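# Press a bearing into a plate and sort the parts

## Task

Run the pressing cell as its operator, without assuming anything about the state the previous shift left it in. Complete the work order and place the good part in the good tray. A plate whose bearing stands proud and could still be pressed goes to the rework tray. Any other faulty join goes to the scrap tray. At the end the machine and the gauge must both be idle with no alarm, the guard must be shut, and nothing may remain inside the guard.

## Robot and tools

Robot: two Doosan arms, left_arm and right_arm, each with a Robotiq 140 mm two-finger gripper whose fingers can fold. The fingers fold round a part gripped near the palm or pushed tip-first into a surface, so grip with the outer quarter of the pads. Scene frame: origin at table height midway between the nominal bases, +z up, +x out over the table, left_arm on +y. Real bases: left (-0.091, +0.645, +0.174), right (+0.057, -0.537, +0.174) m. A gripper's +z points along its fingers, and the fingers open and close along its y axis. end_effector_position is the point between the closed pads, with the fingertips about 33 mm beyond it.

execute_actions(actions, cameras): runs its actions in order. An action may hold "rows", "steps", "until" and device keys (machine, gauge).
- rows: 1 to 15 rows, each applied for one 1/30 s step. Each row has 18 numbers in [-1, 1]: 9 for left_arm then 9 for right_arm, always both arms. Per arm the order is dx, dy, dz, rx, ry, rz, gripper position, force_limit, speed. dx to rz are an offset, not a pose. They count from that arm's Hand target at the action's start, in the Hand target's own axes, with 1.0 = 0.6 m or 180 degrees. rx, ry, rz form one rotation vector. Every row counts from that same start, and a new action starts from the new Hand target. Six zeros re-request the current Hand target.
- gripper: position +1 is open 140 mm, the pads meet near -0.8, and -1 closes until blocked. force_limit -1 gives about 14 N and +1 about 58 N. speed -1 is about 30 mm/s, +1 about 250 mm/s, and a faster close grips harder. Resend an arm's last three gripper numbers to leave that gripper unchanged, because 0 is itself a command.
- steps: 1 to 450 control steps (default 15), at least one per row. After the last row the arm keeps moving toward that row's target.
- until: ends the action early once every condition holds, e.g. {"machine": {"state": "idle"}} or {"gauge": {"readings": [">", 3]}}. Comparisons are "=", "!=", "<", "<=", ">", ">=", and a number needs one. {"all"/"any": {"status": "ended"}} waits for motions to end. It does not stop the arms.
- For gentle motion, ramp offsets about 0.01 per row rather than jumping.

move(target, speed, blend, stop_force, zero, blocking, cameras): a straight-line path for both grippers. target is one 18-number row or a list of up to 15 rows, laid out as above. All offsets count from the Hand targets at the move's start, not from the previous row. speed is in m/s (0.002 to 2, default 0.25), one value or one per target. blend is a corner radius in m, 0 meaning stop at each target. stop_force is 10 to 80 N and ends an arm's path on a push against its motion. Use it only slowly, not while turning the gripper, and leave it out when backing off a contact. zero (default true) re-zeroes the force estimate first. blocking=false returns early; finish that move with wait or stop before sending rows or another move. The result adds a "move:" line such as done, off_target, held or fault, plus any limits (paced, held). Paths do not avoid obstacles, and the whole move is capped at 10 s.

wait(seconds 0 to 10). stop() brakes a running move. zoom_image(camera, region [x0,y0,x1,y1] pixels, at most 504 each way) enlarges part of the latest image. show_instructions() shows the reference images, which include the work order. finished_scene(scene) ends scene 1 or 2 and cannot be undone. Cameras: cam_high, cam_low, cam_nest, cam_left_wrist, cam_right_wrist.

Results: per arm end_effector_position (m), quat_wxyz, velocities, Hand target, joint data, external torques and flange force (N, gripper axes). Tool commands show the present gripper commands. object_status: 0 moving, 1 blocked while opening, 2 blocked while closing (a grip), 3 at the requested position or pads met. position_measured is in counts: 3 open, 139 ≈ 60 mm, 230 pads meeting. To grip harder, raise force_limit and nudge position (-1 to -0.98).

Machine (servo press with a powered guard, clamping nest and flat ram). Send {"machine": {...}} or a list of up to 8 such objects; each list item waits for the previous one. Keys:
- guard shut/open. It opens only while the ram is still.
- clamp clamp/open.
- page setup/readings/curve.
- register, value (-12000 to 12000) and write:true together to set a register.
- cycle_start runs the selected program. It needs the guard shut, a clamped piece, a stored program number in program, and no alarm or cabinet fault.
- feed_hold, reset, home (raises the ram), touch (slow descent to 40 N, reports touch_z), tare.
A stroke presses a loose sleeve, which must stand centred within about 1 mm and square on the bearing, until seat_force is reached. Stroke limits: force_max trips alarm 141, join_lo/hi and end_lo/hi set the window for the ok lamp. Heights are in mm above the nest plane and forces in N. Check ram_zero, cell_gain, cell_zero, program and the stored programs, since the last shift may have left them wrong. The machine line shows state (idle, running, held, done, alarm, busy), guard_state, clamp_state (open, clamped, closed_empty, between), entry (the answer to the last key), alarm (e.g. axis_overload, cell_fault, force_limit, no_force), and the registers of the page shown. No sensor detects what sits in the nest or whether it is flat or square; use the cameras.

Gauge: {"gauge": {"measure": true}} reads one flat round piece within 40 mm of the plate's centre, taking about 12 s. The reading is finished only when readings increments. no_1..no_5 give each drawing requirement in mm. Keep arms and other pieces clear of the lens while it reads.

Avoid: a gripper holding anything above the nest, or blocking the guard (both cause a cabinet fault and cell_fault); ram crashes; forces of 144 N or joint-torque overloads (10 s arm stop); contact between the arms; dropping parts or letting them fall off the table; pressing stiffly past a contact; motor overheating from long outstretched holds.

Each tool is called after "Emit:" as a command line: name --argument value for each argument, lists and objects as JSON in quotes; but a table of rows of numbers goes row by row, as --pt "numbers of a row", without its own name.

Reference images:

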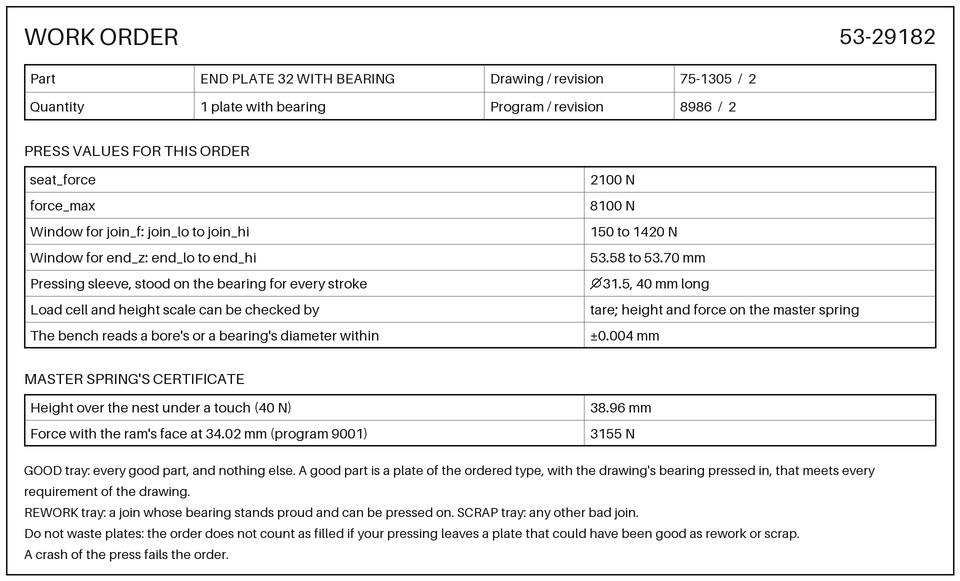

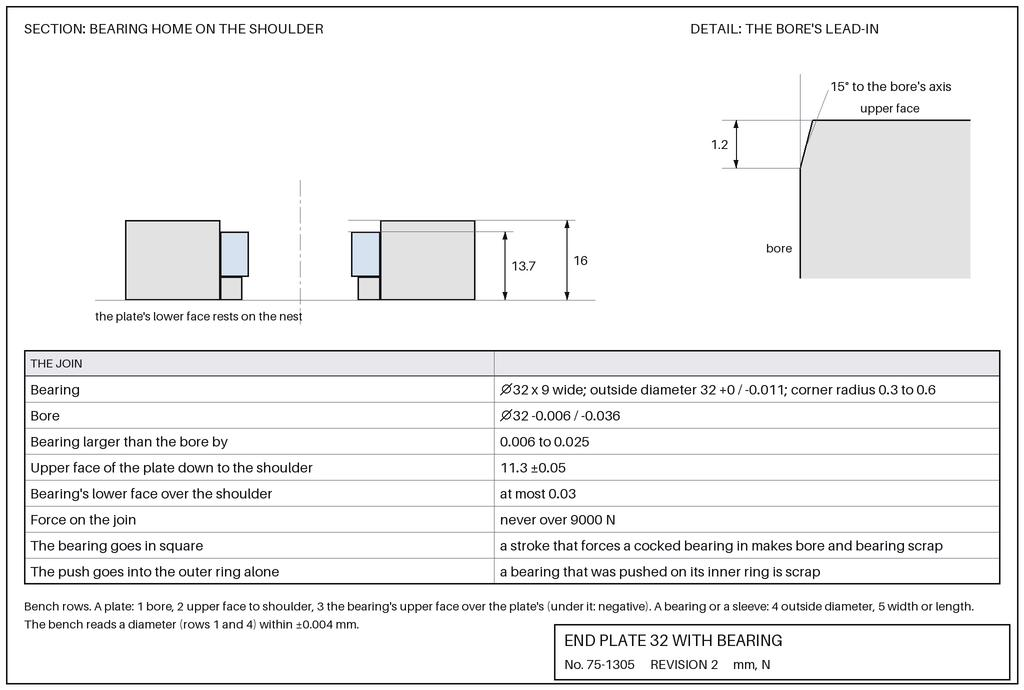

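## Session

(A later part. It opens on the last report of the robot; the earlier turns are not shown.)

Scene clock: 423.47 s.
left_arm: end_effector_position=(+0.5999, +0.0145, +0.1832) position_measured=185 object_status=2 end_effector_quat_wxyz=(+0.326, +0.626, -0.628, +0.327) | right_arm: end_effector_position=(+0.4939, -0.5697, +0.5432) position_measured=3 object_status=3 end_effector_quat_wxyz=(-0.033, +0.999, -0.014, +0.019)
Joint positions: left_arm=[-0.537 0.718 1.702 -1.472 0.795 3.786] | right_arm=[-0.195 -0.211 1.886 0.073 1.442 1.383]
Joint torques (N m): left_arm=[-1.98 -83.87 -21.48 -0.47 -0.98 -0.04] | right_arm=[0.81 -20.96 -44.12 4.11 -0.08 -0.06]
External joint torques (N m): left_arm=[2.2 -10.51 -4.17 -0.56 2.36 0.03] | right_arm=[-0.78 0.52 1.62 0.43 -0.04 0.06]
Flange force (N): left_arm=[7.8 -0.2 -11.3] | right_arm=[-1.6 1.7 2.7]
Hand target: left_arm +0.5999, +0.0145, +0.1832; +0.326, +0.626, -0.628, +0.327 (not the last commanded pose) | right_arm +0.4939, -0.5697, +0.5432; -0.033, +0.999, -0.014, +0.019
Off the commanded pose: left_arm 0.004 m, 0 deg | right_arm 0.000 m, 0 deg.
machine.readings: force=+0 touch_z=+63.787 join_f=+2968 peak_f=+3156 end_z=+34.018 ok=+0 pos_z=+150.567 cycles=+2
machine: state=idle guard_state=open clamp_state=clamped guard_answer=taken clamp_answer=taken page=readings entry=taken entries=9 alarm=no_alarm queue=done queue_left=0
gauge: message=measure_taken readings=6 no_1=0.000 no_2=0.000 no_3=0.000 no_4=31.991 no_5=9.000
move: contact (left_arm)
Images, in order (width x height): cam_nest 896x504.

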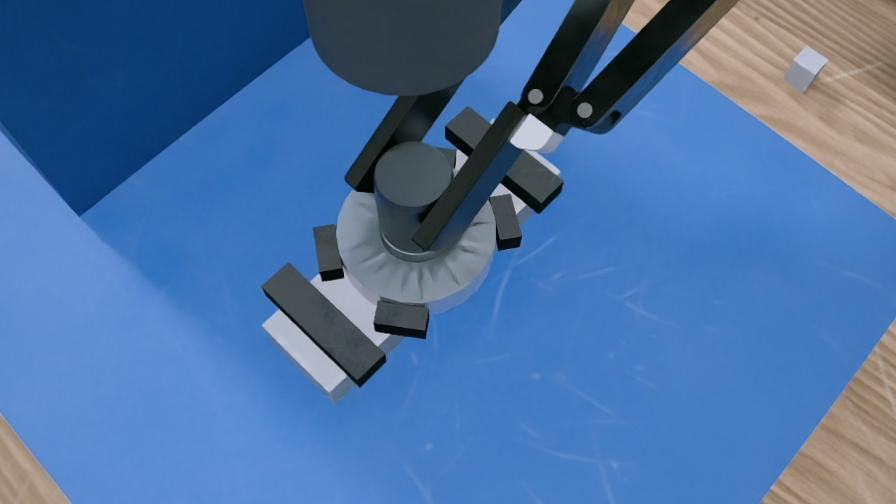

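Emit:
execute_actions --actions '[{"rows":[[0,0,0,0,0,0,-0.4,0,-1,0,0,0,0,0,0,1,1,1]],"steps":40},{"rows":[[0,0,0,0,0,0,0,0,-1,0,0,0,0,0,0,1,1,1]],"steps":30}]' --cameras '["cam_nest"]'

Emit:
zoom_image --camera "cam_nest" --region '[336, 120, 496, 304]'

Scene clock: 426.57 s.
left_arm: end_effector_position=(+0.5999, +0.0145, +0.1832) position_measured=129 object_status=0 end_effector_quat_wxyz=(+0.326, +0.626, -0.628, +0.327) | right_arm: end_effector_position=(+0.4939, -0.5697, +0.5432) position_measured=3 object_status=3 end_effector_quat_wxyz=(-0.033, +0.999, -0.014, +0.019)
Joint positions: left_arm=[-0.537 0.718 1.702 -1.472 0.795 3.786] | right_arm=[-0.195 -0.211 1.886 0.073 1.442 1.383]
Joint torques (N m): left_arm=[1.19 -95.26 -24.42 -1.4 1.4 -0.12] | right_arm=[0.6 -21.11 -44.21 4.13 -0.08 -0.04]
External joint torques (N m): left_arm=[-1.29 1.11 -1.21 0.37 -0.02 0.12] | right_arm=[-0.53 0.42 1.51 0.44 -0.04 0.03]
External joint torques at the end of the 1st action: left_arm=[-0.47 0.95 -1.34 0.4 0 0.08] | right_arm=[-0.53 0.39 1.37 0.43 -0.06 0.02]
Flange force (N): left_arm=[1.0 -3.0 3.0] | right_arm=[-1.5 1.2 2.5]
Flange force at the end of the 1st action (N): left_arm=[0.8 -3.8 2.2] | right_arm=[-1.4 1.2 2.3]
Hand target: left_arm +0.5999, +0.0145, +0.1832; +0.326, +0.626, -0.628, +0.327 | right_arm +0.4939, -0.5697, +0.5432; -0.033, +0.999, -0.014, +0.019
Off the commanded pose: left_arm 0.000 m, 0 deg | right_arm 0.000 m, 0 deg.
machine.readings: force=+0 touch_z=+63.787 join_f=+2968 peak_f=+3156 end_z=+34.018 ok=+0 pos_z=+150.567 cycles=+2
machine: state=idle guard_state=open clamp_state=clamped guard_answer=taken clamp_answer=taken page=readings entry=taken entries=9 alarm=no_alarm queue=done queue_left=0
gauge: message=measure_taken readings=6 no_1=0.000 no_2=0.000 no_3=0.000 no_4=31.991 no_5=9.000
Images, in order (width x height): cam_nest 896x504.

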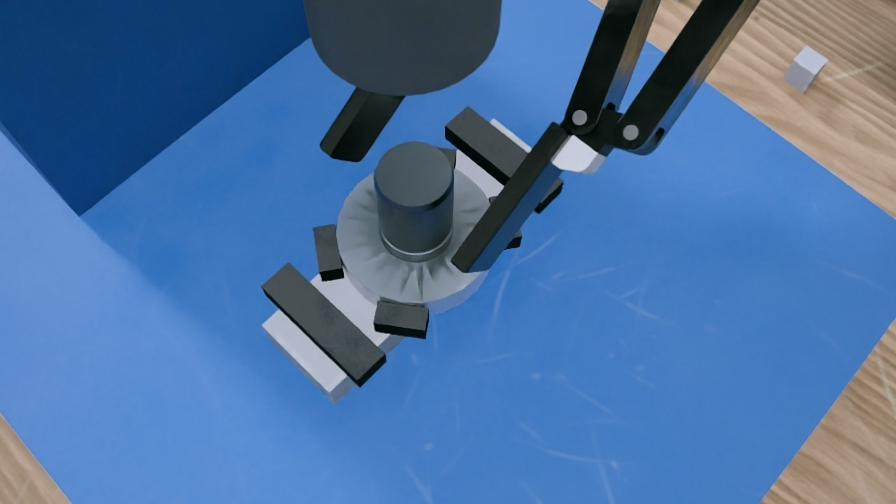

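Scaled by 2.739 from the camera's 896x504 image, which has a finer 1280x720 frame.

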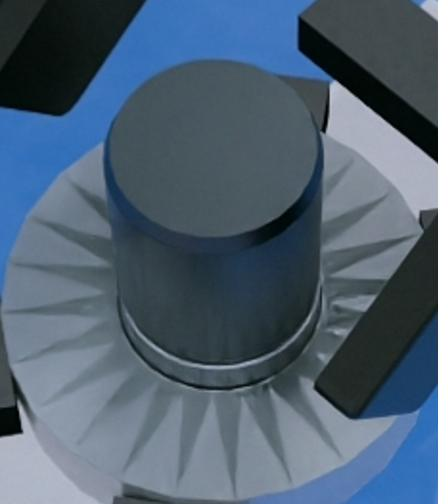

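Emit:
move --pt "0 0 -0.14 0 0 0 0 0 -1 0 0 0 0 0 0 1 1 1" --pt "-0.1233 0 -0.5151 0 0 0 0 0 -1 0 0 0 0 0 0 1 1 1" --speed '[0.1,0.25]' --blend '[0.02,0]'

Emit:
execute_actions --actions '[{"machine":[{"guard":"shut"},{"touch":true}],"steps":450,"until":{"machine":{"queue":"done"},"all":{"status":"ended"}}}]' --cameras '["cam_nest"]'

Scene clock: 429.30 s.
left_arm: end_effector_position=(+0.5998, +0.3101, +0.2995) position_measured=129 object_status=3 end_effector_quat_wxyz=(+0.326, +0.626, -0.628, +0.327) | right_arm: end_effector_position=(+0.4939, -0.5697, +0.5432) position_measured=3 object_status=3 end_effector_quat_wxyz=(-0.033, +0.999, -0.014, +0.019)
Joint positions: left_arm=[-0.154 0.483 1.849 -1.179 1.072 3.761] | right_arm=[-0.195 -0.211 1.886 0.073 1.442 1.383]
Joint torques (N m): left_arm=[-1.65 -77.23 -26.66 -0.8 1.19 -0.1] | right_arm=[0.83 -20.81 -44.24 4.14 -0.08 -0.03]
External joint torques (N m): left_arm=[1.61 0.99 -1.3 0.34 0.13 0.09] | right_arm=[-0.67 -0.27 1.41 0.44 -0.03 0.03]
Flange force (N): left_arm=[-1.6 -4.4 -1.8] | right_arm=[-2.6 1.4 2.2]
Hand target: left_arm +0.5999, +0.3102, +0.2996; +0.326, +0.626, -0.628, +0.327 | right_arm +0.4939, -0.5697, +0.5432; -0.033, +0.999, -0.014, +0.019
Off the commanded pose: left_arm 0.000 m, 0 deg | right_arm 0.000 m, 0 deg.
machine.readings: force=+0 touch_z=+63.787 join_f=+2968 peak_f=+3156 end_z=+34.018 ok=+0 pos_z=+150.567 cycles=+2
machine: state=idle guard_state=open clamp_state=clamped guard_answer=taken clamp_answer=taken page=readings entry=taken entries=9 alarm=no_alarm queue=done queue_left=0
gauge: message=measure_taken readings=6 no_1=0.000 no_2=0.000 no_3=0.000 no_4=31.991 no_5=9.000
move: done

Scene clock: 439.83 s.
left_arm: end_effector_position=(+0.5999, +0.3102, +0.2996) position_measured=129 object_status=3 end_effector_quat_wxyz=(+0.326, +0.626, -0.628, +0.327) | right_arm: end_effector_position=(+0.4939, -0.5697, +0.5432) position_measured=3 object_status=3 end_effector_quat_wxyz=(-0.033, +0.999, -0.014, +0.019)
Joint positions: left_arm=[-0.154 0.483 1.849 -1.179 1.072 3.761] | right_arm=[-0.195 -0.211 1.886 0.073 1.442 1.383]
Joint torques (N m): left_arm=[1.18 -77.14 -26.59 -0.83 1.37 -0.08] | right_arm=[0.71 -21.02 -44.14 4.15 -0.07 -0.06]
External joint torques (N m): left_arm=[-0.89 0.47 -1.45 0.38 -0.04 0.08] | right_arm=[-0.61 0.03 1.4 0.42 -0.04 0.05]
Flange force (N): left_arm=[1.0 -3.5 0.9] | right_arm=[-2.1 1.3 2.3]
Hand target: left_arm +0.5999, +0.3102, +0.2996; +0.326, +0.626, -0.628, +0.327 | right_arm +0.4939, -0.5697, +0.5432; -0.033, +0.999, -0.014, +0.019
Tool commands: left_gripper/position=+0.0 left_gripper/force_limit=+0.0 left_gripper/speed=-1.0 right_gripper/position=+1.0 right_gripper/force_limit=+1.0 right_gripper/speed=+1.0
Off the commanded pose: left_arm 0.000 m, 0 deg | right_arm 0.000 m, 0 deg.
machine.readings: force=+0 touch_z=+62.442 join_f=+2968 peak_f=+3156 end_z=+34.018 ok=+0 pos_z=+150.567 cycles=+2
machine: state=idle guard_state=shut clamp_state=clamped guard_answer=taken clamp_answer=taken page=readings entry=taken entries=10 alarm=no_alarm queue=done queue_left=0
gauge: message=measure_taken readings=6 no_1=0.000 no_2=0.000 no_3=0.000 no_4=31.991 no_5=9.000
Images, in order (width x height): cam_nest 896x504.

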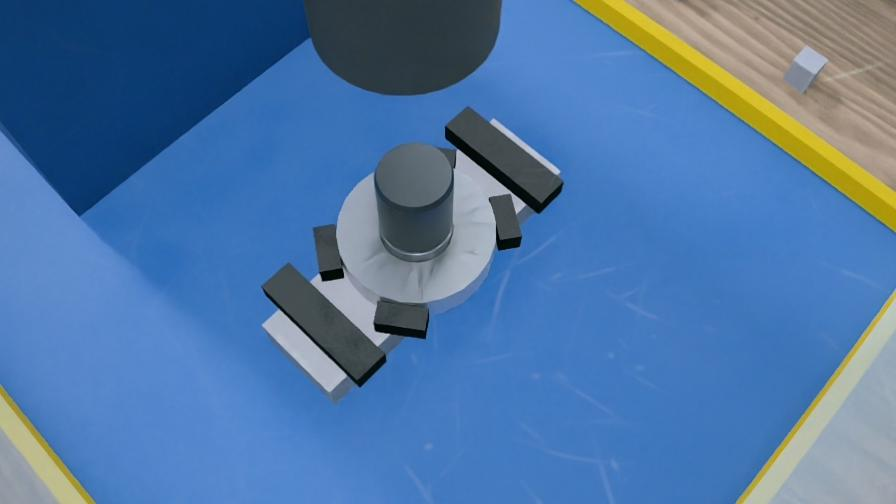

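Emit:
zoom_image --camera "cam_nest" --region '[336, 120, 496, 304]'

Scaled by 2.739 from the camera's 896x504 image, which has a finer 1280x720 frame.

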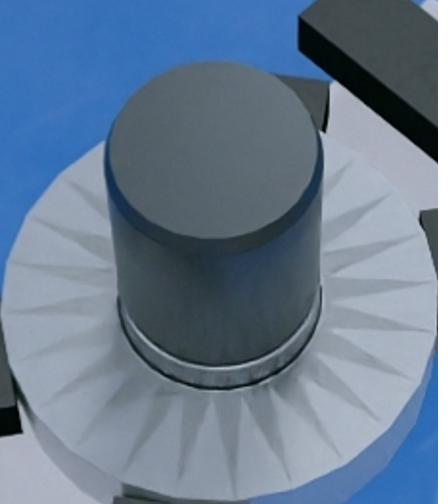

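Emit:
execute_actions --actions '[{"machine":[{"cycle_start":true}],"steps":450,"until":{"machine":{"queue":"done"},"all":{"status":"ended"}}},{"machine":{"page":"curve"},"steps":2}]'

Scene clock: 445.87 s.
left_arm: end_effector_position=(+0.5999, +0.3102, +0.2996) position_measured=129 object_status=3 end_effector_quat_wxyz=(+0.326, +0.626, -0.628, +0.327) | right_arm: end_effector_position=(+0.4939, -0.5697, +0.5432) position_measured=3 object_status=3 end_effector_quat_wxyz=(-0.033, +0.999, -0.014, +0.019)
Joint positions: left_arm=[-0.154 0.483 1.849 -1.179 1.072 3.761] | right_arm=[-0.195 -0.211 1.886 0.073 1.442 1.383]
Joint torques (N m): left_arm=[1.34 -77.2 -26.74 -0.83 1.37 -0.12] | right_arm=[0.63 -21.22 -44.12 4.16 -0.07 -0.02]
External joint torques (N m): left_arm=[-1.22 0.49 -1.3 0.38 -0.03 0.12] | right_arm=[-0.58 0.47 1.34 0.41 -0.05 0.01]
External joint torques at the end of the 1st action: left_arm=[-1.04 0.7 -1.37 0.39 0.01 0.1] | right_arm=[-0.6 0.76 1.6 0.41 -0.04 0.04]
Flange force (N): left_arm=[1.1 -3.1 1.3] | right_arm=[-1.2 1.4 2.3]
Flange force at the end of the 1st action (N): left_arm=[0.8 -3.6 1.2] | right_arm=[-1.1 1.4 2.8]
Hand target: left_arm +0.5999, +0.3102, +0.2996; +0.326, +0.626, -0.628, +0.327 | right_arm +0.4939, -0.5697, +0.5432; -0.033, +0.999, -0.014, +0.019
Tool commands: left_gripper/position=+0.0 left_gripper/force_limit=+0.0 left_gripper/speed=-1.0 right_gripper/position=+1.0 right_gripper/force_limit=+1.0 right_gripper/speed=+1.0
Off the commanded pose: left_arm 0.000 m, 0 deg | right_arm 0.000 m, 0 deg.
machine.curve: curve1_z=+64.200 curve1_f=+4 curve2_z=+62.700 curve2_f=+29 curve3_z=+61.200 curve3_f=+104 curve4_z=+59.700 curve4_f=+190 curve5_z=+58.200 curve5_f=+278 curve6_z=+56.700 curve6_f=+356 curve7_z=+55.200 curve7_f=+431 curve8_z=+53.700 curve8_f=+422
machine: state=done guard_state=shut clamp_state=clamped guard_answer=taken clamp_answer=taken page=curve entry=taken entries=11 alarm=no_alarm queue=done queue_left=0
gauge: message=measure_taken readings=6 no_1=0.000 no_2=0.000 no_3=0.000 no_4=31.991 no_5=9.000

Emit:
execute_actions --actions '[{"machine":{"page":"readings","guard":"open"},"steps":90,"until":{"machine":{"guard_state":"open"}}}]'

Scene clock: 447.77 s.
left_arm: end_effector_position=(+0.5999, +0.3102, +0.2996) position_measured=129 object_status=3 end_effector_quat_wxyz=(+0.326, +0.626, -0.628, +0.327) | right_arm: end_effector_position=(+0.4939, -0.5697, +0.5432) position_measured=3 object_status=3 end_effector_quat_wxyz=(-0.033, +0.999, -0.014, +0.019)
Joint positions: left_arm=[-0.154 0.483 1.849 -1.179 1.072 3.761] | right_arm=[-0.195 -0.211 1.886 0.073 1.442 1.383]
Joint torques (N m): left_arm=[1.05 -77.3 -26.65 -0.85 1.35 -0.13] | right_arm=[0.61 -20.94 -44.09 4.13 -0.08 -0.04]
External joint torques (N m): left_arm=[-1.37 0.94 -1.34 0.37 -0.01 0.13] | right_arm=[-0.46 -0.53 1.16 0.45 -0.03 0.04]
Flange force (N): left_arm=[0.8 -3.7 1.8] | right_arm=[-2.6 0.9 1.7]
Hand target: left_arm +0.5999, +0.3102, +0.2996; +0.326, +0.626, -0.628, +0.327 | right_arm +0.4939, -0.5697, +0.5432; -0.033, +0.999, -0.014, +0.019
Tool commands: left_gripper/position=+0.0 left_gripper/force_limit=+0.0 left_gripper/speed=-1.0 right_gripper/position=+1.0 right_gripper/force_limit=+1.0 right_gripper/speed=+1.0
Off the commanded pose: left_arm 0.000 m, 0 deg | right_arm 0.000 m, 0 deg.
machine.readings: force=+0 touch_z=+62.442 join_f=+431 peak_f=+2491 end_z=+53.648 ok=+1 pos_z=+150.567 cycles=+3
machine: state=done guard_state=open clamp_state=clamped guard_answer=taken clamp_answer=taken page=readings entry=taken entries=11 alarm=no_alarm queue=running queue_left=0
gauge: message=measure_taken readings=6 no_1=0.000 no_2=0.000 no_3=0.000 no_4=31.991 no_5=9.000

Emit:
move --pt "0.1108 0 0.3575 0 0 0 0 0 -1 0 0 0 0 0 0 1 1 1" --pt "0.1108 0 0.5242 0 0 0 0 0 -1 0 0 0 0 0 0 1 1 1" --speed '[0.25,0.06]'

Emit:
execute_actions --actions '[{"rows":[[0,0,0,0,0,0,-1,0,-1,0,0,0,0,0,0,1,1,1]],"steps":75}]' --cameras '["cam_nest"]'

Scene clock: 452.07 s.
left_arm: end_effector_position=(+0.5999, +0.0144, +0.1740) position_measured=129 object_status=3 end_effector_quat_wxyz=(+0.326, +0.626, -0.628, +0.327) | right_arm: end_effector_position=(+0.4939, -0.5697, +0.5432) position_measured=3 object_status=3 end_effector_quat_wxyz=(-0.033, +0.999, -0.014, +0.019)
Joint positions: left_arm=[-0.537 0.729 1.703 -1.484 0.793 3.803] | right_arm=[-0.195 -0.211 1.886 0.073 1.442 1.383]
Joint torques (N m): left_arm=[3.28 -96.09 -23.71 -1.35 1.36 -0.02] | right_arm=[0.76 -21 -44.1 4.13 -0.05 -0.02]
External joint torques (N m): left_arm=[-3.51 1.26 -1.52 0.3 0.06 0.02] | right_arm=[-0.64 0.04 1.4 0.44 -0.06 0.02]
Flange force (N): left_arm=[2.6 -2.4 5.5] | right_arm=[-2.1 1.4 2.3]
Hand target: left_arm +0.5999, +0.0143, +0.1740; +0.326, +0.626, -0.628, +0.327 | right_arm +0.4939, -0.5697, +0.5432; -0.033, +0.999, -0.014, +0.019
Off the commanded pose: left_arm 0.000 m, 0 deg | right_arm 0.000 m, 0 deg.
machine.readings: force=+0 touch_z=+62.442 join_f=+431 peak_f=+2491 end_z=+53.648 ok=+1 pos_z=+150.567 cycles=+3
machine: state=done guard_state=open clamp_state=clamped guard_answer=taken clamp_answer=taken page=readings entry=taken entries=11 alarm=no_alarm queue=done queue_left=0
gauge: message=measure_taken readings=6 no_1=0.000 no_2=0.000 no_3=0.000 no_4=31.991 no_5=9.000
move: done

Scene clock: 454.77 s.
left_arm: end_effector_position=(+0.5999, +0.0143, +0.1740) position_measured=185 object_status=2 end_effector_quat_wxyz=(+0.326, +0.626, -0.628, +0.327) | right_arm: end_effector_position=(+0.4939, -0.5697, +0.5432) position_measured=3 object_status=3 end_effector_quat_wxyz=(-0.033, +0.999, -0.014, +0.019)
Joint positions: left_arm=[-0.537 0.73 1.703 -1.484 0.793 3.803] | right_arm=[-0.195 -0.211 1.886 0.073 1.442 1.383]
Joint torques (N m): left_arm=[-2.65 -88.86 -22.79 -1.09 0.37 -0.13] | right_arm=[0.84 -21.02 -44.03 4.17 -0.08 -0.06]
External joint torques (N m): left_arm=[2.58 -5.91 -2.45 0.03 1.05 0.13] | right_arm=[-0.8 0.38 1.34 0.39 -0.04 0.05]
Flange force (N): left_arm=[3.8 -1.4 -7.6] | right_arm=[-1.5 1.8 2.2]
Hand target: left_arm +0.5999, +0.0143, +0.1740; +0.326, +0.626, -0.628, +0.327 | right_arm +0.4939, -0.5697, +0.5432; -0.033, +0.999, -0.014, +0.019
Off the commanded pose: left_arm 0.000 m, 0 deg | right_arm 0.000 m, 0 deg.
machine.readings: force=+0 touch_z=+62.442 join_f=+431 peak_f=+2491 end_z=+53.648 ok=+1 pos_z=+150.567 cycles=+3
machine: state=done guard_state=open clamp_state=clamped guard_answer=taken clamp_answer=taken page=readings entry=taken entries=11 alarm=no_alarm queue=done queue_left=0
gauge: message=measure_taken readings=6 no_1=0.000 no_2=0.000 no_3=0.000 no_4=31.991 no_5=9.000
Images, in order (width x height): cam_nest 896x504.

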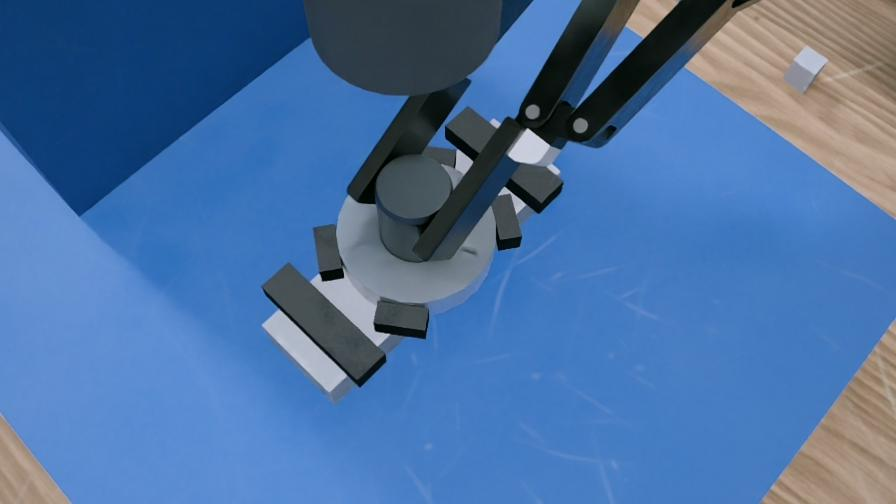

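Emit:
move --pt "0.0546 0 -0.0383 0 0 0 -1 0 -1 0 0 0 0 0 0 1 1 1" --pt "-0.1116 0 -0.524 0 0 0 -1 0 -1 0 0 0 0 0 0 1 1 1" --pt "-0.4367 -0.5823 -0.4808 0.2912 0 -0.2041 -1 0 -1 0 0 0 0 0 0 1 1 1" --speed '[0.06,0.25,0.25]' --blend '[0,0.05,0]' --cameras '["cam_left_wrist","cam_high"]'

Scene clock: 460.50 s.
left_arm: end_effector_position=(+0.9499, +0.4005, +0.1254) position_measured=185 object_status=2 end_effector_quat_wxyz=(+0.104, +0.864, -0.200, +0.451) | right_arm: end_effector_position=(+0.4939, -0.5697, +0.5432) position_measured=3 object_status=3 end_effector_quat_wxyz=(-0.033, +0.999, -0.014, +0.019)
Joint positions: left_arm=[-0.213 0.819 1.642 -2.46 0.338 4.208] | right_arm=[-0.195 -0.211 1.886 0.073 1.442 1.383]
Joint torques (N m): left_arm=[1.2 -106.99 -26.65 -2.98 2.61 0.28] | right_arm=[0.73 -21.07 -44.16 4.14 -0.1 -0.05]
External joint torques (N m): left_arm=[-0.91 4.27 0.12 0.51 -0.6 -0.28] | right_arm=[-0.64 0.03 1.39 0.43 -0.01 0.05]
Flange force (N): left_arm=[1.1 -2.4 6.8] | right_arm=[-2.1 1.4 2.2]
Hand target: left_arm +0.9499, +0.4005, +0.1254; +0.104, +0.864, -0.200, +0.451 | right_arm +0.4939, -0.5697, +0.5432; -0.033, +0.999, -0.014, +0.019
Off the commanded pose: left_arm 0.000 m, 0 deg | right_arm 0.000 m, 0 deg.
machine.readings: force=+0 touch_z=+62.442 join_f=+431 peak_f=+2491 end_z=+53.648 ok=+1 pos_z=+150.567 cycles=+3
machine: state=done guard_state=open clamp_state=clamped guard_answer=taken clamp_answer=taken page=readings entry=taken entries=11 alarm=no_alarm queue=done queue_left=0
gauge: message=measure_taken readings=6 no_1=0.000 no_2=0.000 no_3=0.000 no_4=31.991 no_5=9.000
move: done
camera_calibration:
cam_left_wrist: T_world_to_cam=[[-0.446354, -0.894856, 0.00143353, 0.78706], [-0.739231, 0.367824, -0.56413, 0.627204], [0.504287, -0.252861, -0.825685, -0.127923], [0, 0, 0, 1]] pos_world=[0.879466, 0.441257, 0.247072]
Images, in order (width x height): cam_high 896x504, cam_left_wrist 896x504.

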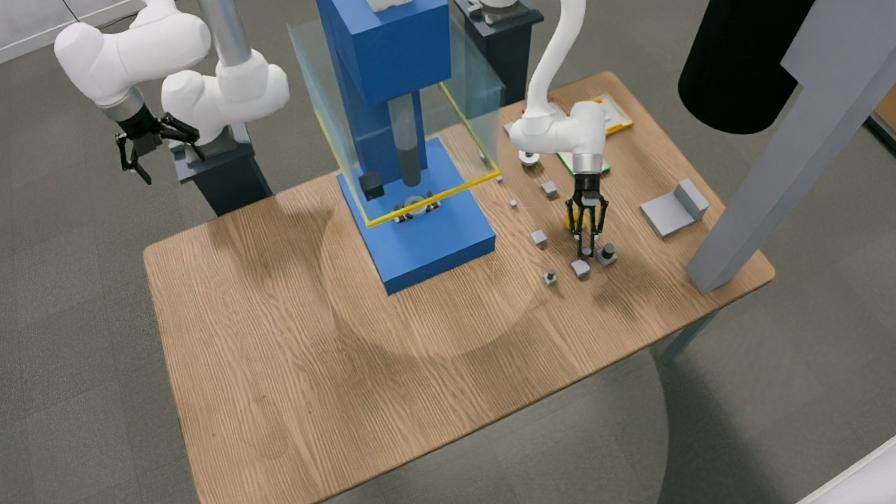

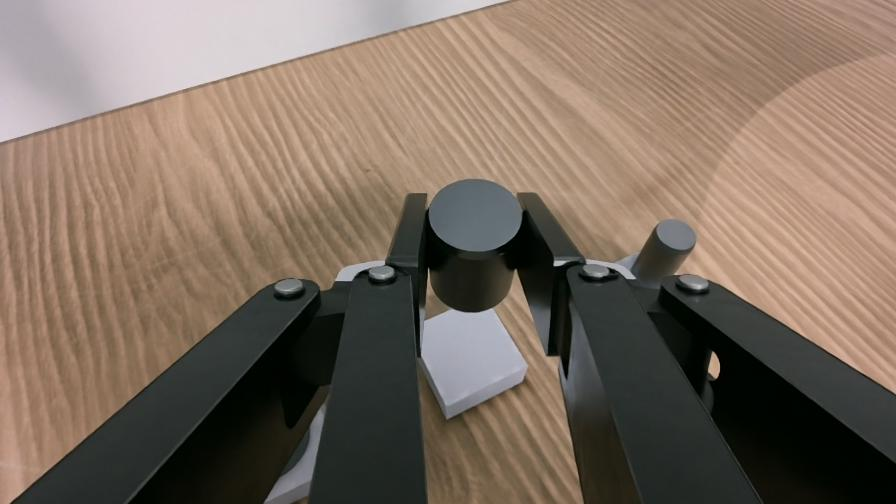

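Emit:
move --target '[-0.0737,0,0.0517,0,0,0,-1,0,-1,0,0,0,0,0,0,1,1,1]' --speed 0.08

Emit:
move --target '[-0.0164,0,0.0115,0,0,0,-1,0,-1,0,0,0,0,0,0,1,1,1]' --speed 0.008 --stop_force 10

Emit:
execute_actions --actions '[{"rows":[[0,0,0,0,0,0,0,0,-1,0,0,0,0,0,0,1,1,1]],"steps":45}]' --cameras '["cam_left_wrist"]'

Scene clock: 462.07 s.
left_arm: end_effector_position=(+0.9501, +0.4006, +0.0714) position_measured=185 object_status=2 end_effector_quat_wxyz=(+0.104, +0.864, -0.200, +0.451) | right_arm: end_effector_position=(+0.4939, -0.5697, +0.5432) position_measured=3 object_status=3 end_effector_quat_wxyz=(-0.033, +0.999, -0.014, +0.019)
Joint positions: left_arm=[-0.213 0.889 1.636 -2.56 0.389 4.314] | right_arm=[-0.195 -0.211 1.886 0.073 1.442 1.383]
Joint torques (N m): left_arm=[1.07 -107.5 -24.71 -3.08 2.77 -0.52] | right_arm=[0.77 -20.98 -44.12 4.12 -0.1 -0.01]
External joint torques (N m): left_arm=[-0.79 2 0.15 0.66 -0.65 0.52] | right_arm=[-0.72 0.43 1.45 0.44 -0.02 0.01]
Flange force (N): left_arm=[-0.1 -0.3 3.1] | right_arm=[-1.5 1.7 2.4]
Hand target: left_arm +0.9500, +0.4004, +0.0714; +0.104, +0.864, -0.200, +0.451 | right_arm +0.4939, -0.5697, +0.5432; -0.033, +0.999, -0.014, +0.019
Off the commanded pose: left_arm 0.000 m, 0 deg | right_arm 0.000 m, 0 deg.
machine.readings: force=+0 touch_z=+62.442 join_f=+431 peak_f=+2491 end_z=+53.648 ok=+1 pos_z=+150.567 cycles=+3
machine: state=done guard_state=open clamp_state=clamped guard_answer=taken clamp_answer=taken page=readings entry=taken entries=11 alarm=no_alarm queue=done queue_left=0
gauge: message=measure_taken readings=6 no_1=0.000 no_2=0.000 no_3=0.000 no_4=31.991 no_5=9.000
move: done

Scene clock: 463.87 s.
left_arm: end_effector_position=(+0.9503, +0.4003, +0.0626) position_measured=185 object_status=2 end_effector_quat_wxyz=(+0.104, +0.863, -0.200, +0.451) | right_arm: end_effector_position=(+0.4939, -0.5697, +0.5432) position_measured=3 object_status=3 end_effector_quat_wxyz=(-0.033, +0.999, -0.014, +0.019)
Joint positions: left_arm=[-0.213 0.901 1.634 -2.573 0.398 4.329] | right_arm=[-0.195 -0.211 1.886 0.073 1.442 1.383]
Joint torques (N m): left_arm=[-0.56 -95.76 -20.41 -2.57 0.28 -0.13] | right_arm=[0.78 -20.94 -44.14 4.16 -0.07 -0.05]
External joint torques (N m): left_arm=[0.36 -10.02 -3.82 0.16 1.86 0.13] | right_arm=[-0.72 0.09 1.37 0.41 -0.05 0.05]
Flange force (N): left_arm=[7.3 -0.6 -8.4] | right_arm=[-2.0 1.6 2.2]
Hand target: left_arm +0.9502, +0.4003, +0.0625; +0.104, +0.863, -0.200, +0.451 (not the last commanded pose) | right_arm +0.4939, -0.5697, +0.5432; -0.033, +0.999, -0.014, +0.019
Off the commanded pose: left_arm 0.003 m, 0 deg | right_arm 0.000 m, 0 deg.
machine.readings: force=+0 touch_z=+62.442 join_f=+431 peak_f=+2491 end_z=+53.648 ok=+1 pos_z=+150.567 cycles=+3
machine: state=done guard_state=open clamp_state=clamped guard_answer=taken clamp_answer=taken page=readings entry=taken entries=11 alarm=no_alarm queue=done queue_left=0
gauge: message=measure_taken readings=6 no_1=0.000 no_2=0.000 no_3=0.000 no_4=31.991 no_5=9.000
move: contact (left_arm)

Scene clock: 465.57 s.
left_arm: end_effector_position=(+0.9502, +0.4003, +0.0625) position_measured=129 object_status=3 end_effector_quat_wxyz=(+0.104, +0.863, -0.200, +0.451) | right_arm: end_effector_position=(+0.4939, -0.5697, +0.5432) position_measured=3 object_status=3 end_effector_quat_wxyz=(-0.033, +0.999, -0.014, +0.019)
Joint positions: left_arm=[-0.213 0.901 1.634 -2.573 0.398 4.329] | right_arm=[-0.195 -0.211 1.886 0.073 1.442 1.383]
Joint torques (N m): left_arm=[0.92 -107.27 -22.91 -2.84 2.16 -0.14] | right_arm=[0.53 -21.24 -44.08 4.13 -0.06 -0.02]
External joint torques (N m): left_arm=[-0.64 1.54 -1.31 0.43 -0.04 0.14] | right_arm=[-0.5 1 1.6 0.41 -0.06 0.02]
Flange force (N): left_arm=[1.2 -1.5 5.0] | right_arm=[-0.7 1.3 2.8]
Hand target: left_arm +0.9502, +0.4003, +0.0625; +0.104, +0.863, -0.200, +0.451 | right_arm +0.4939, -0.5697, +0.5432; -0.033, +0.999, -0.014, +0.019
Off the commanded pose: left_arm 0.000 m, 0 deg | right_arm 0.000 m, 0 deg.
machine.readings: force=+0 touch_z=+62.442 join_f=+431 peak_f=+2491 end_z=+53.648 ok=+1 pos_z=+150.567 cycles=+3
machine: state=done guard_state=open clamp_state=clamped guard_answer=taken clamp_answer=taken page=readings entry=taken entries=11 alarm=no_alarm queue=done queue_left=0
gauge: message=measure_taken readings=6 no_1=0.000 no_2=0.000 no_3=0.000 no_4=31.991 no_5=9.000
camera_calibration:
cam_left_wrist: T_world_to_cam=[[-0.446253, -0.894906, 0.0013494, 0.787143], [-0.738961, 0.367638, -0.564605, 0.591909], [0.504772, -0.252954, -0.82536, -0.180481], [0, 0, 0, 1]] pos_world=[0.879765, 0.441157, 0.184171]
Images, in order (width x height): cam_left_wrist 896x504.

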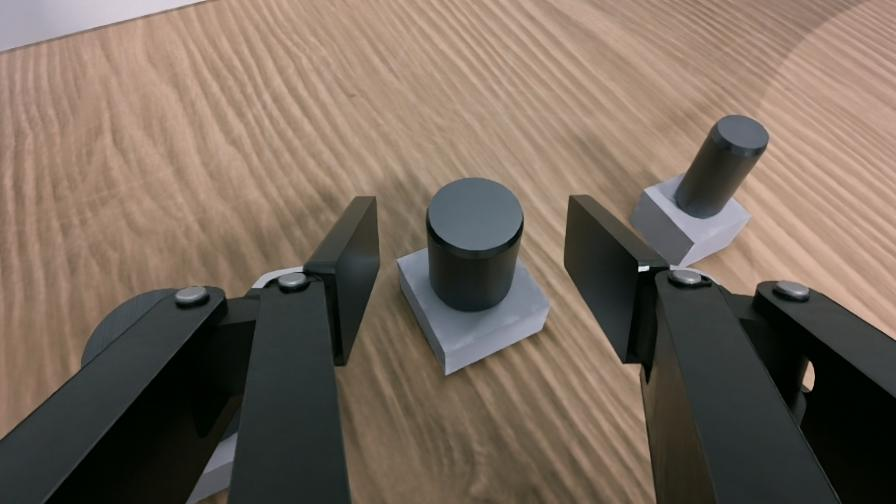

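Emit:
move --pt "0 0 -0.2 0 0 0 0 0 -1 0 0 0 0 0 0 1 1 1" --pt "0.0608 0.3908 -0.603 -0.2912 0 0.2041 0 0 -1 0 0 0 0 0 0 1 1 1" --speed '[0.12,0.25]' --blend '[0.03,0]'

Emit:
execute_actions --actions '[{"rows":[[0,0,0,0,0,0,0.4,0,-1,0,0,0,0,0,0,1,1,1]],"machine":{"clamp":"open"},"steps":70}]' --cameras '["cam_nest"]'

Scene clock: 470.20 s.
left_arm: end_effector_position=(+0.5991, +0.3111, +0.2991) position_measured=129 object_status=3 end_effector_quat_wxyz=(+0.326, +0.626, -0.628, +0.328) | right_arm: end_effector_position=(+0.4939, -0.5697, +0.5432) position_measured=3 object_status=3 end_effector_quat_wxyz=(-0.033, +0.999, -0.014, +0.019)
Joint positions: left_arm=[-0.153 0.482 1.852 -1.179 1.072 3.764] | right_arm=[-0.195 -0.211 1.886 0.073 1.442 1.383]
Joint torques (N m): left_arm=[0.88 -77.22 -26.69 -0.93 1.44 -0.08] | right_arm=[0.49 -20.82 -44.02 4.16 -0.09 -0.06]
External joint torques (N m): left_arm=[-0.61 0.58 -1.34 0.48 -0.11 0.08] | right_arm=[-0.4 -0.05 1.27 0.41 -0.02 0.05]
Flange force (N): left_arm=[0.6 -3.5 0.6] | right_arm=[-1.9 0.8 2.0]
Hand target: left_arm +0.5991, +0.3110, +0.2991; +0.326, +0.626, -0.628, +0.328 | right_arm +0.4939, -0.5697, +0.5432; -0.033, +0.999, -0.014, +0.019
Off the commanded pose: left_arm 0.000 m, 0 deg | right_arm 0.000 m, 0 deg.
machine.readings: force=+0 touch_z=+62.442 join_f=+431 peak_f=+2491 end_z=+53.648 ok=+1 pos_z=+150.567 cycles=+3
machine: state=done guard_state=open clamp_state=clamped guard_answer=taken clamp_answer=taken page=readings entry=taken entries=11 alarm=no_alarm queue=done queue_left=0
gauge: message=measure_taken readings=6 no_1=0.000 no_2=0.000 no_3=0.000 no_4=31.991 no_5=9.000
move: done

Scene clock: 472.73 s.
left_arm: end_effector_position=(+0.5991, +0.3110, +0.2991) position_measured=78 object_status=3 end_effector_quat_wxyz=(+0.326, +0.626, -0.628, +0.328) | right_arm: end_effector_position=(+0.4939, -0.5697, +0.5432) position_measured=3 object_status=3 end_effector_quat_wxyz=(-0.033, +0.999, -0.014, +0.019)
Joint positions: left_arm=[-0.153 0.482 1.851 -1.179 1.072 3.764] | right_arm=[-0.195 -0.211 1.886 0.073 1.442 1.383]
Joint torques (N m): left_arm=[1.19 -77.18 -26.6 -0.76 1.34 -0.12] | right_arm=[0.69 -21.04 -44.11 4.13 -0.1 -0.06]
External joint torques (N m): left_arm=[-1.17 0.7 -1.39 0.31 -0.01 0.12] | right_arm=[-0.68 0.58 1.43 0.43 -0.02 0.06]
Flange force (N): left_arm=[0.9 -3.5 1.5] | right_arm=[-1.2 1.5 2.4]
Hand target: left_arm +0.5991, +0.3110, +0.2991; +0.326, +0.626, -0.628, +0.328 | right_arm +0.4939, -0.5697, +0.5432; -0.033, +0.999, -0.014, +0.019
Off the commanded pose: left_arm 0.000 m, 0 deg | right_arm 0.000 m, 0 deg.
machine.readings: force=+0 touch_z=+62.442 join_f=+431 peak_f=+2491 end_z=+53.648 ok=+1 pos_z=+150.567 cycles=+3
machine: state=idle guard_state=open clamp_state=open guard_answer=taken clamp_answer=taken page=readings entry=taken entries=11 alarm=no_alarm queue=done queue_left=0
gauge: message=measure_taken readings=6 no_1=0.000 no_2=0.000 no_3=0.000 no_4=31.991 no_5=9.000
Images, in order (width x height): cam_nest 896x504.

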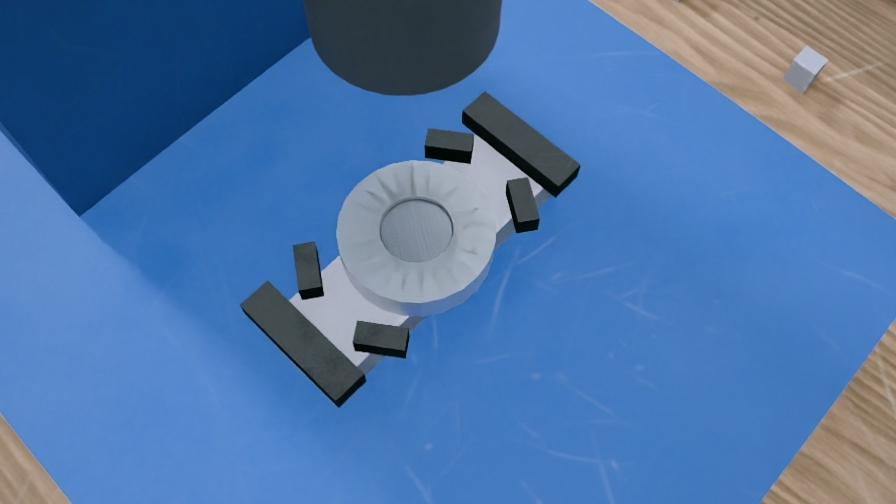

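Emit:
move --pt "0.0844 -0.0013 0.3874 0 0 0 0.4 0 -1 0 0 0 0 0 0 1 1 1" --pt "0.0844 -0.0013 0.5541 0 0 0 0.4 0 -1 0 0 0 0 0 0 1 1 1" --speed '[0.25,0.06]'

Emit:
execute_actions --actions '[{"rows":[[0,0,0,0,0,0,-1,0,-1,0,0,0,0,0,0,1,1,1]],"steps":75}]' --cameras '["cam_nest"]'

Scene clock: 476.53 s.
left_arm: end_effector_position=(+0.6000, +0.0096, +0.1503) position_measured=78 object_status=3 end_effector_quat_wxyz=(+0.326, +0.626, -0.628, +0.328) | right_arm: end_effector_position=(+0.4939, -0.5697, +0.5432) position_measured=3 object_status=3 end_effector_quat_wxyz=(-0.033, +0.999, -0.014, +0.019)
Joint positions: left_arm=[-0.543 0.761 1.7 -1.516 0.788 3.844] | right_arm=[-0.195 -0.211 1.886 0.073 1.442 1.383]
Joint torques (N m): left_arm=[2.72 -97.03 -23.98 -1.46 1.53 0.14] | right_arm=[0.57 -20.91 -44.14 4.13 -0.07 -0.02]
External joint torques (N m): left_arm=[-2.4 0.89 -0.11 0.39 -0.06 -0.14] | right_arm=[-0.39 -0.12 1.42 0.44 -0.04 0.01]
Flange force (N): left_arm=[1.6 -0.3 2.9] | right_arm=[-2.3 0.8 2.3]
Hand target: left_arm +0.6000, +0.0095, +0.1502; +0.326, +0.626, -0.628, +0.328 | right_arm +0.4939, -0.5697, +0.5432; -0.033, +0.999, -0.014, +0.019
Off the commanded pose: left_arm 0.000 m, 0 deg | right_arm 0.000 m, 0 deg.
machine.readings: force=+0 touch_z=+62.442 join_f=+431 peak_f=+2491 end_z=+53.648 ok=+1 pos_z=+150.567 cycles=+3
machine: state=idle guard_state=open clamp_state=open guard_answer=taken clamp_answer=taken page=readings entry=taken entries=11 alarm=no_alarm queue=done queue_left=0
gauge: message=measure_taken readings=6 no_1=0.000 no_2=0.000 no_3=0.000 no_4=31.991 no_5=9.000
move: done

Scene clock: 479.23 s.
left_arm: end_effector_position=(+0.6000, +0.0095, +0.1503) position_measured=127 object_status=2 end_effector_quat_wxyz=(+0.326, +0.626, -0.628, +0.328) | right_arm: end_effector_position=(+0.4939, -0.5697, +0.5432) position_measured=3 object_status=3 end_effector_quat_wxyz=(-0.033, +0.999, -0.014, +0.019)
Joint positions: left_arm=[-0.543 0.762 1.7 -1.517 0.788 3.844] | right_arm=[-0.195 -0.211 1.886 0.073 1.442 1.383]
Joint torques (N m): left_arm=[-3.41 -88.46 -21.04 -0.94 0.34 -0.1] | right_arm=[0.7 -21.09 -44.1 4.12 -0.09 -0.05]
External joint torques (N m): left_arm=[3.41 -7.83 -3.21 -0.17 1.14 0.1] | right_arm=[-0.6 0.08 1.35 0.45 -0.01 0.05]
Flange force (N): left_arm=[5.2 -1.7 -9.6] | right_arm=[-1.9 1.3 2.1]
Hand target: left_arm +0.6000, +0.0095, +0.1502; +0.326, +0.626, -0.628, +0.328 | right_arm +0.4939, -0.5697, +0.5432; -0.033, +0.999, -0.014, +0.019
Off the commanded pose: left_arm 0.000 m, 0 deg | right_arm 0.000 m, 0 deg.
machine.readings: force=+0 touch_z=+62.442 join_f=+431 peak_f=+2491 end_z=+53.648 ok=+1 pos_z=+150.567 cycles=+3
machine: state=idle guard_state=open clamp_state=open guard_answer=taken clamp_answer=taken page=readings entry=taken entries=11 alarm=no_alarm queue=done queue_left=0
gauge: message=measure_taken readings=6 no_1=0.000 no_2=0.000 no_3=0.000 no_4=31.991 no_5=9.000
Images, in order (width x height): cam_nest 896x504.

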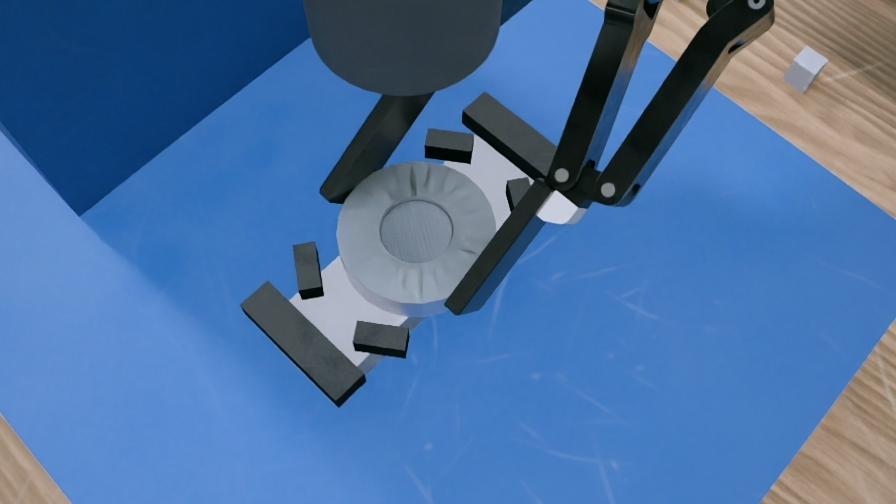

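Emit:
move --pt "0.0546 0 -0.0383 0 0 0 -1 0 -1 0 0 0 0 0 0 1 1 1" --pt "-0.083 0 -0.5535 0 0 0 -1 0 -1 0 0 0 0 0 0 1 1 1" --speed '[0.05,0.2]'

Emit:
move --pt "-0.6324 -0.3333 -0.4698 0.4095 0 -0.287 -1 0 -1 0 0 0 0 0 0 1 1 1" --pt "-0.7348 -0.4968 -0.3979 0.4095 0 -0.287 -1 0 -1 0 0 0 0 0 0 1 1 1" --speed '[0.25,0.12]'

Emit:
move --target '[-0.041,0,0.0287,0,0,0,-1,0,-1,0,0,0,0,0,0,1,1,1]' --speed 0.01 --stop_force 10 --cameras '["cam_left_wrist"]'

Scene clock: 482.93 s.
left_arm: end_effector_position=(+0.5998, +0.3102, +0.2995) position_measured=127 object_status=2 end_effector_quat_wxyz=(+0.326, +0.626, -0.628, +0.328) | right_arm: end_effector_position=(+0.4939, -0.5697, +0.5432) position_measured=3 object_status=3 end_effector_quat_wxyz=(-0.033, +0.999, -0.014, +0.019)
Joint positions: left_arm=[-0.154 0.483 1.85 -1.179 1.072 3.762] | right_arm=[-0.195 -0.211 1.886 0.073 1.442 1.383]
Joint torques (N m): left_arm=[0.25 -78.04 -27.51 -1.23 1.57 -0.11] | right_arm=[0.73 -21.05 -44.09 4.15 -0.11 -0.02]
External joint torques (N m): left_arm=[-0.09 1.4 -0.5 0.79 -0.24 0.11] | right_arm=[-0.52 -0.33 1.28 0.43 0 0.01]
Flange force (N): left_arm=[-0.9 -2.9 0.6] | right_arm=[-2.5 1.1 1.9]
Hand target: left_arm +0.5999, +0.3103, +0.2996; +0.326, +0.626, -0.628, +0.328 | right_arm +0.4939, -0.5697, +0.5432; -0.033, +0.999, -0.014, +0.019
Off the commanded pose: left_arm 0.000 m, 0 deg | right_arm 0.000 m, 0 deg.
machine.readings: force=+0 touch_z=+62.442 join_f=+431 peak_f=+2491 end_z=+53.648 ok=+1 pos_z=+150.567 cycles=+3
machine: state=idle guard_state=open clamp_state=open guard_answer=taken clamp_answer=taken page=readings entry=taken entries=11 alarm=no_alarm queue=done queue_left=0
gauge: message=measure_taken readings=6 no_1=0.000 no_2=0.000 no_3=0.000 no_4=31.991 no_5=9.000
move: done

Scene clock: 488.00 s.
left_arm: end_effector_position=(+0.8992, +0.7581, +0.0759) position_measured=127 object_status=2 end_effector_quat_wxyz=(+0.001, +0.886, +0.000, +0.463) | right_arm: end_effector_position=(+0.4939, -0.5697, +0.5432) position_measured=3 object_status=3 end_effector_quat_wxyz=(-0.033, +0.999, -0.014, +0.019)
Joint positions: left_arm=[0.095 0.813 1.814 -2.931 0.454 4.585] | right_arm=[-0.195 -0.211 1.886 0.073 1.442 1.383]
Joint torques (N m): left_arm=[1.21 -99.23 -22.63 -2.63 2.67 -0.15] | right_arm=[0.78 -21.16 -44.13 4.12 -0.07 0]
External joint torques (N m): left_arm=[-1 1.25 0.53 0.44 -0.4 0.15] | right_arm=[-0.68 0.45 1.44 0.44 -0.04 0]
Flange force (N): left_arm=[-0.5 0.4 1.1] | right_arm=[-1.5 1.7 2.4]
Hand target: left_arm +0.8992, +0.7581, +0.0758; +0.001, +0.886, +0.000, +0.463 | right_arm +0.4939, -0.5697, +0.5432; -0.033, +0.999, -0.014, +0.019
Off the commanded pose: left_arm 0.000 m, 0 deg | right_arm 0.000 m, 0 deg.
machine.readings: force=+0 touch_z=+62.442 join_f=+431 peak_f=+2491 end_z=+53.648 ok=+1 pos_z=+150.567 cycles=+3
machine: state=idle guard_state=open clamp_state=open guard_answer=taken clamp_answer=taken page=readings entry=taken entries=11 alarm=no_alarm queue=done queue_left=0
gauge: message=measure_taken readings=6 no_1=0.000 no_2=0.000 no_3=0.000 no_4=31.991 no_5=9.000
move: done

Scene clock: 490.70 s.
left_arm: end_effector_position=(+0.8994, +0.7580, +0.0554) position_measured=127 object_status=2 end_effector_quat_wxyz=(+0.001, +0.886, +0.000, +0.463) | right_arm: end_effector_position=(+0.4939, -0.5697, +0.5432) position_measured=3 object_status=3 end_effector_quat_wxyz=(-0.033, +0.999, -0.014, +0.019)
Joint positions: left_arm=[0.095 0.844 1.809 -2.941 0.48 4.597] | right_arm=[-0.195 -0.211 1.886 0.073 1.442 1.383]
Joint torques (N m): left_arm=[0.31 -90.47 -18.17 -2.41 0.36 -0.34] | right_arm=[0.46 -20.94 -44.3 4.09 -0.08 -0.03]
External joint torques (N m): left_arm=[-0.33 -8.58 -3.1 0.3 1.92 0.34] | right_arm=[-0.44 0.49 1.75 0.46 -0.04 0.03]
Flange force (N): left_arm=[6.3 0.4 -7.6] | right_arm=[-1.7 1.0 2.9]
Hand target: left_arm +0.8994, +0.7580, +0.0553; +0.001, +0.886, +0.000, +0.463 (not the last commanded pose) | right_arm +0.4939, -0.5697, +0.5432; -0.033, +0.999, -0.014, +0.019
Off the commanded pose: left_arm 0.010 m, 0 deg | right_arm 0.000 m, 0 deg.
machine.readings: force=+0 touch_z=+62.442 join_f=+431 peak_f=+2491 end_z=+53.648 ok=+1 pos_z=+150.567 cycles=+3
machine: state=idle guard_state=open clamp_state=open guard_answer=taken clamp_answer=taken page=readings entry=taken entries=11 alarm=no_alarm queue=done queue_left=0
gauge: message=measure_taken readings=6 no_1=0.000 no_2=0.000 no_3=0.000 no_4=31.991 no_5=9.000
move: contact (left_arm)
camera_calibration:
cam_left_wrist: T_world_to_cam=[[-0.00886952, -0.999957, 0.00286153, 0.770722], [-0.825209, 0.00570327, -0.564799, 0.770833], [0.564758, -0.00737086, -0.825224, -0.310443], [0, 0, 0, 1]] pos_world=[0.818259, 0.764005, 0.176975]
Images, in order (width x height): cam_left_wrist 896x504.

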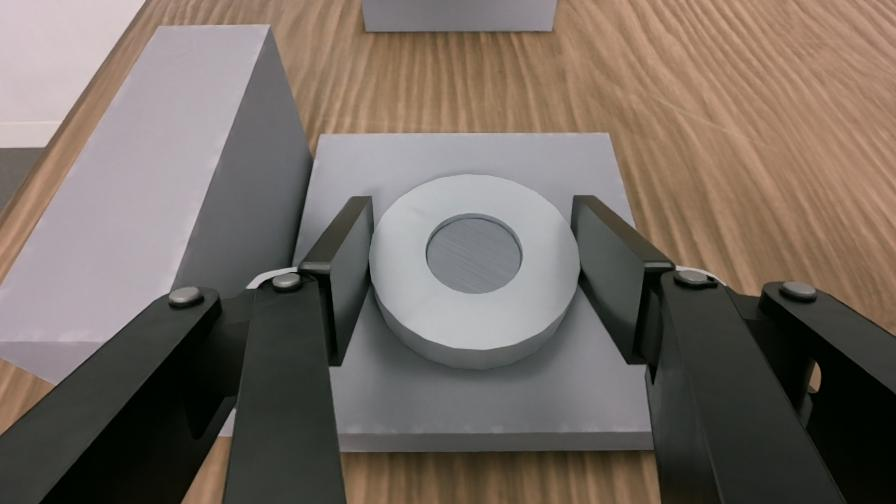

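Emit:
execute_actions --actions '[{"rows":[[0,0,0,0,0,0,0.4,0,-1,0,0,0,0,0,0,1,1,1]],"steps":60}]'

Emit:
move --target '[0,0,-0.3,0,0,0,0.4,0,-1,0,0,0,0,0,0,1,1,1]' --speed 0.15

Emit:
execute_actions --actions '[{"gauge":{"measure":true},"machine":{"guard":"shut"},"steps":450,"until":{"gauge":{"readings":[">",6]}}}]'

Scene clock: 494.03 s.
left_arm: end_effector_position=(+0.8994, +0.7580, +0.0553) position_measured=78 object_status=3 end_effector_quat_wxyz=(+0.001, +0.886, +0.000, +0.463) | right_arm: end_effector_position=(+0.4939, -0.5697, +0.5432) position_measured=3 object_status=3 end_effector_quat_wxyz=(-0.033, +0.999, -0.014, +0.019)
Joint positions: left_arm=[0.095 0.844 1.809 -2.941 0.48 4.597] | right_arm=[-0.195 -0.211 1.886 0.073 1.442 1.383]
Joint torques (N m): left_arm=[0.95 -100.21 -19.98 -2.52 2.28 -0.08] | right_arm=[0.85 -21.46 -44.2 4.14 -0.04 -0.01]
External joint torques (N m): left_arm=[-0.6 1.21 -1.19 0.42 -0.02 0.08] | right_arm=[-0.8 0.94 1.53 0.42 -0.08 0.01]
Flange force (N): left_arm=[0.5 -0.7 4.1] | right_arm=[-0.8 2.0 2.7]
Hand target: left_arm +0.8994, +0.7580, +0.0553; +0.001, +0.886, +0.000, +0.463 | right_arm +0.4939, -0.5697, +0.5432; -0.033, +0.999, -0.014, +0.019
Off the commanded pose: left_arm 0.000 m, 0 deg | right_arm 0.000 m, 0 deg.
machine.readings: force=+0 touch_z=+62.442 join_f=+431 peak_f=+2491 end_z=+53.648 ok=+1 pos_z=+150.567 cycles=+3
machine: state=idle guard_state=open clamp_state=open guard_answer=taken clamp_answer=taken page=readings entry=taken entries=11 alarm=no_alarm queue=done queue_left=0
gauge: message=measure_taken readings=6 no_1=0.000 no_2=0.000 no_3=0.000 no_4=31.991 no_5=9.000

Scene clock: 495.70 s.
left_arm: end_effector_position=(+0.7517, +0.7584, +0.1580) position_measured=78 object_status=3 end_effector_quat_wxyz=(+0.001, +0.886, +0.000, +0.463) | right_arm: end_effector_position=(+0.4939, -0.5697, +0.5432) position_measured=3 object_status=3 end_effector_quat_wxyz=(-0.033, +0.999, -0.014, +0.019)
Joint positions: left_arm=[0.123 0.567 2.117 -2.905 0.513 4.584] | right_arm=[-0.195 -0.211 1.886 0.073 1.442 1.383]
Joint torques (N m): left_arm=[1.37 -77.98 -19.02 -2.4 2.27 -0.17] | right_arm=[0.81 -20.88 -44.3 4.17 -0.08 -0.04]
External joint torques (N m): left_arm=[-1.07 2.17 -0.76 0.42 -0.02 0.17] | right_arm=[-0.7 -0.05 1.56 0.4 -0.03 0.04]
Flange force (N): left_arm=[-0.8 0.2 4.8] | right_arm=[-2.5 1.5 2.5]
Hand target: left_arm +0.7516, +0.7584, +0.1581; +0.001, +0.886, +0.000, +0.463 | right_arm +0.4939, -0.5697, +0.5432; -0.033, +0.999, -0.014, +0.019
Off the commanded pose: left_arm 0.000 m, 0 deg | right_arm 0.000 m, 0 deg.
machine.readings: force=+0 touch_z=+62.442 join_f=+431 peak_f=+2491 end_z=+53.648 ok=+1 pos_z=+150.567 cycles=+3
machine: state=idle guard_state=open clamp_state=open guard_answer=taken clamp_answer=taken page=readings entry=taken entries=11 alarm=no_alarm queue=done queue_left=0
gauge: message=measure_taken readings=6 no_1=0.000 no_2=0.000 no_3=0.000 no_4=31.991 no_5=9.000
move: done

Scene clock: 507.90 s.
left_arm: end_effector_position=(+0.7516, +0.7584, +0.1581) position_measured=78 object_status=3 end_effector_quat_wxyz=(+0.001, +0.886, +0.000, +0.463) | right_arm: end_effector_position=(+0.4939, -0.5697, +0.5432) position_measured=3 object_status=3 end_effector_quat_wxyz=(-0.033, +0.999, -0.014, +0.019)
Joint positions: left_arm=[0.123 0.567 2.117 -2.905 0.513 4.584] | right_arm=[-0.195 -0.211 1.886 0.073 1.442 1.383]
Joint torques (N m): left_arm=[0.9 -76.65 -18.58 -2.4 2.31 -0.08] | right_arm=[0.59 -21.08 -44.05 4.15 -0.01 -0.09]
External joint torques (N m): left_arm=[-0.79 0.92 -1.2 0.42 -0.05 0.08] | right_arm=[-0.49 0.02 1.2 0.43 -0.1 0.08]
Flange force (N): left_arm=[0.9 -0.4 3.4] | right_arm=[-1.7 0.9 2.1]
Hand target: left_arm +0.7516, +0.7584, +0.1581; +0.001, +0.886, +0.000, +0.463 | right_arm +0.4939, -0.5697, +0.5432; -0.033, +0.999, -0.014, +0.019
Tool commands: left_gripper/position=+0.4 left_gripper/force_limit=+0.0 left_gripper/speed=-1.0 right_gripper/position=+1.0 right_gripper/force_limit=+1.0 right_gripper/speed=+1.0
Off the commanded pose: left_arm 0.000 m, 0 deg | right_arm 0.000 m, 0 deg.
machine.readings: force=+0 touch_z=+62.442 join_f=+431 peak_f=+2491 end_z=+53.648 ok=+1 pos_z=+150.567 cycles=+3
machine: state=idle guard_state=shut clamp_state=open guard_answer=taken clamp_answer=taken page=readings entry=taken entries=11 alarm=no_alarm queue=done queue_left=0
gauge: message=measure_taken readings=7 no_1=0.000 no_2=0.000 no_3=-2.305 no_4=0.000 no_5=0.000


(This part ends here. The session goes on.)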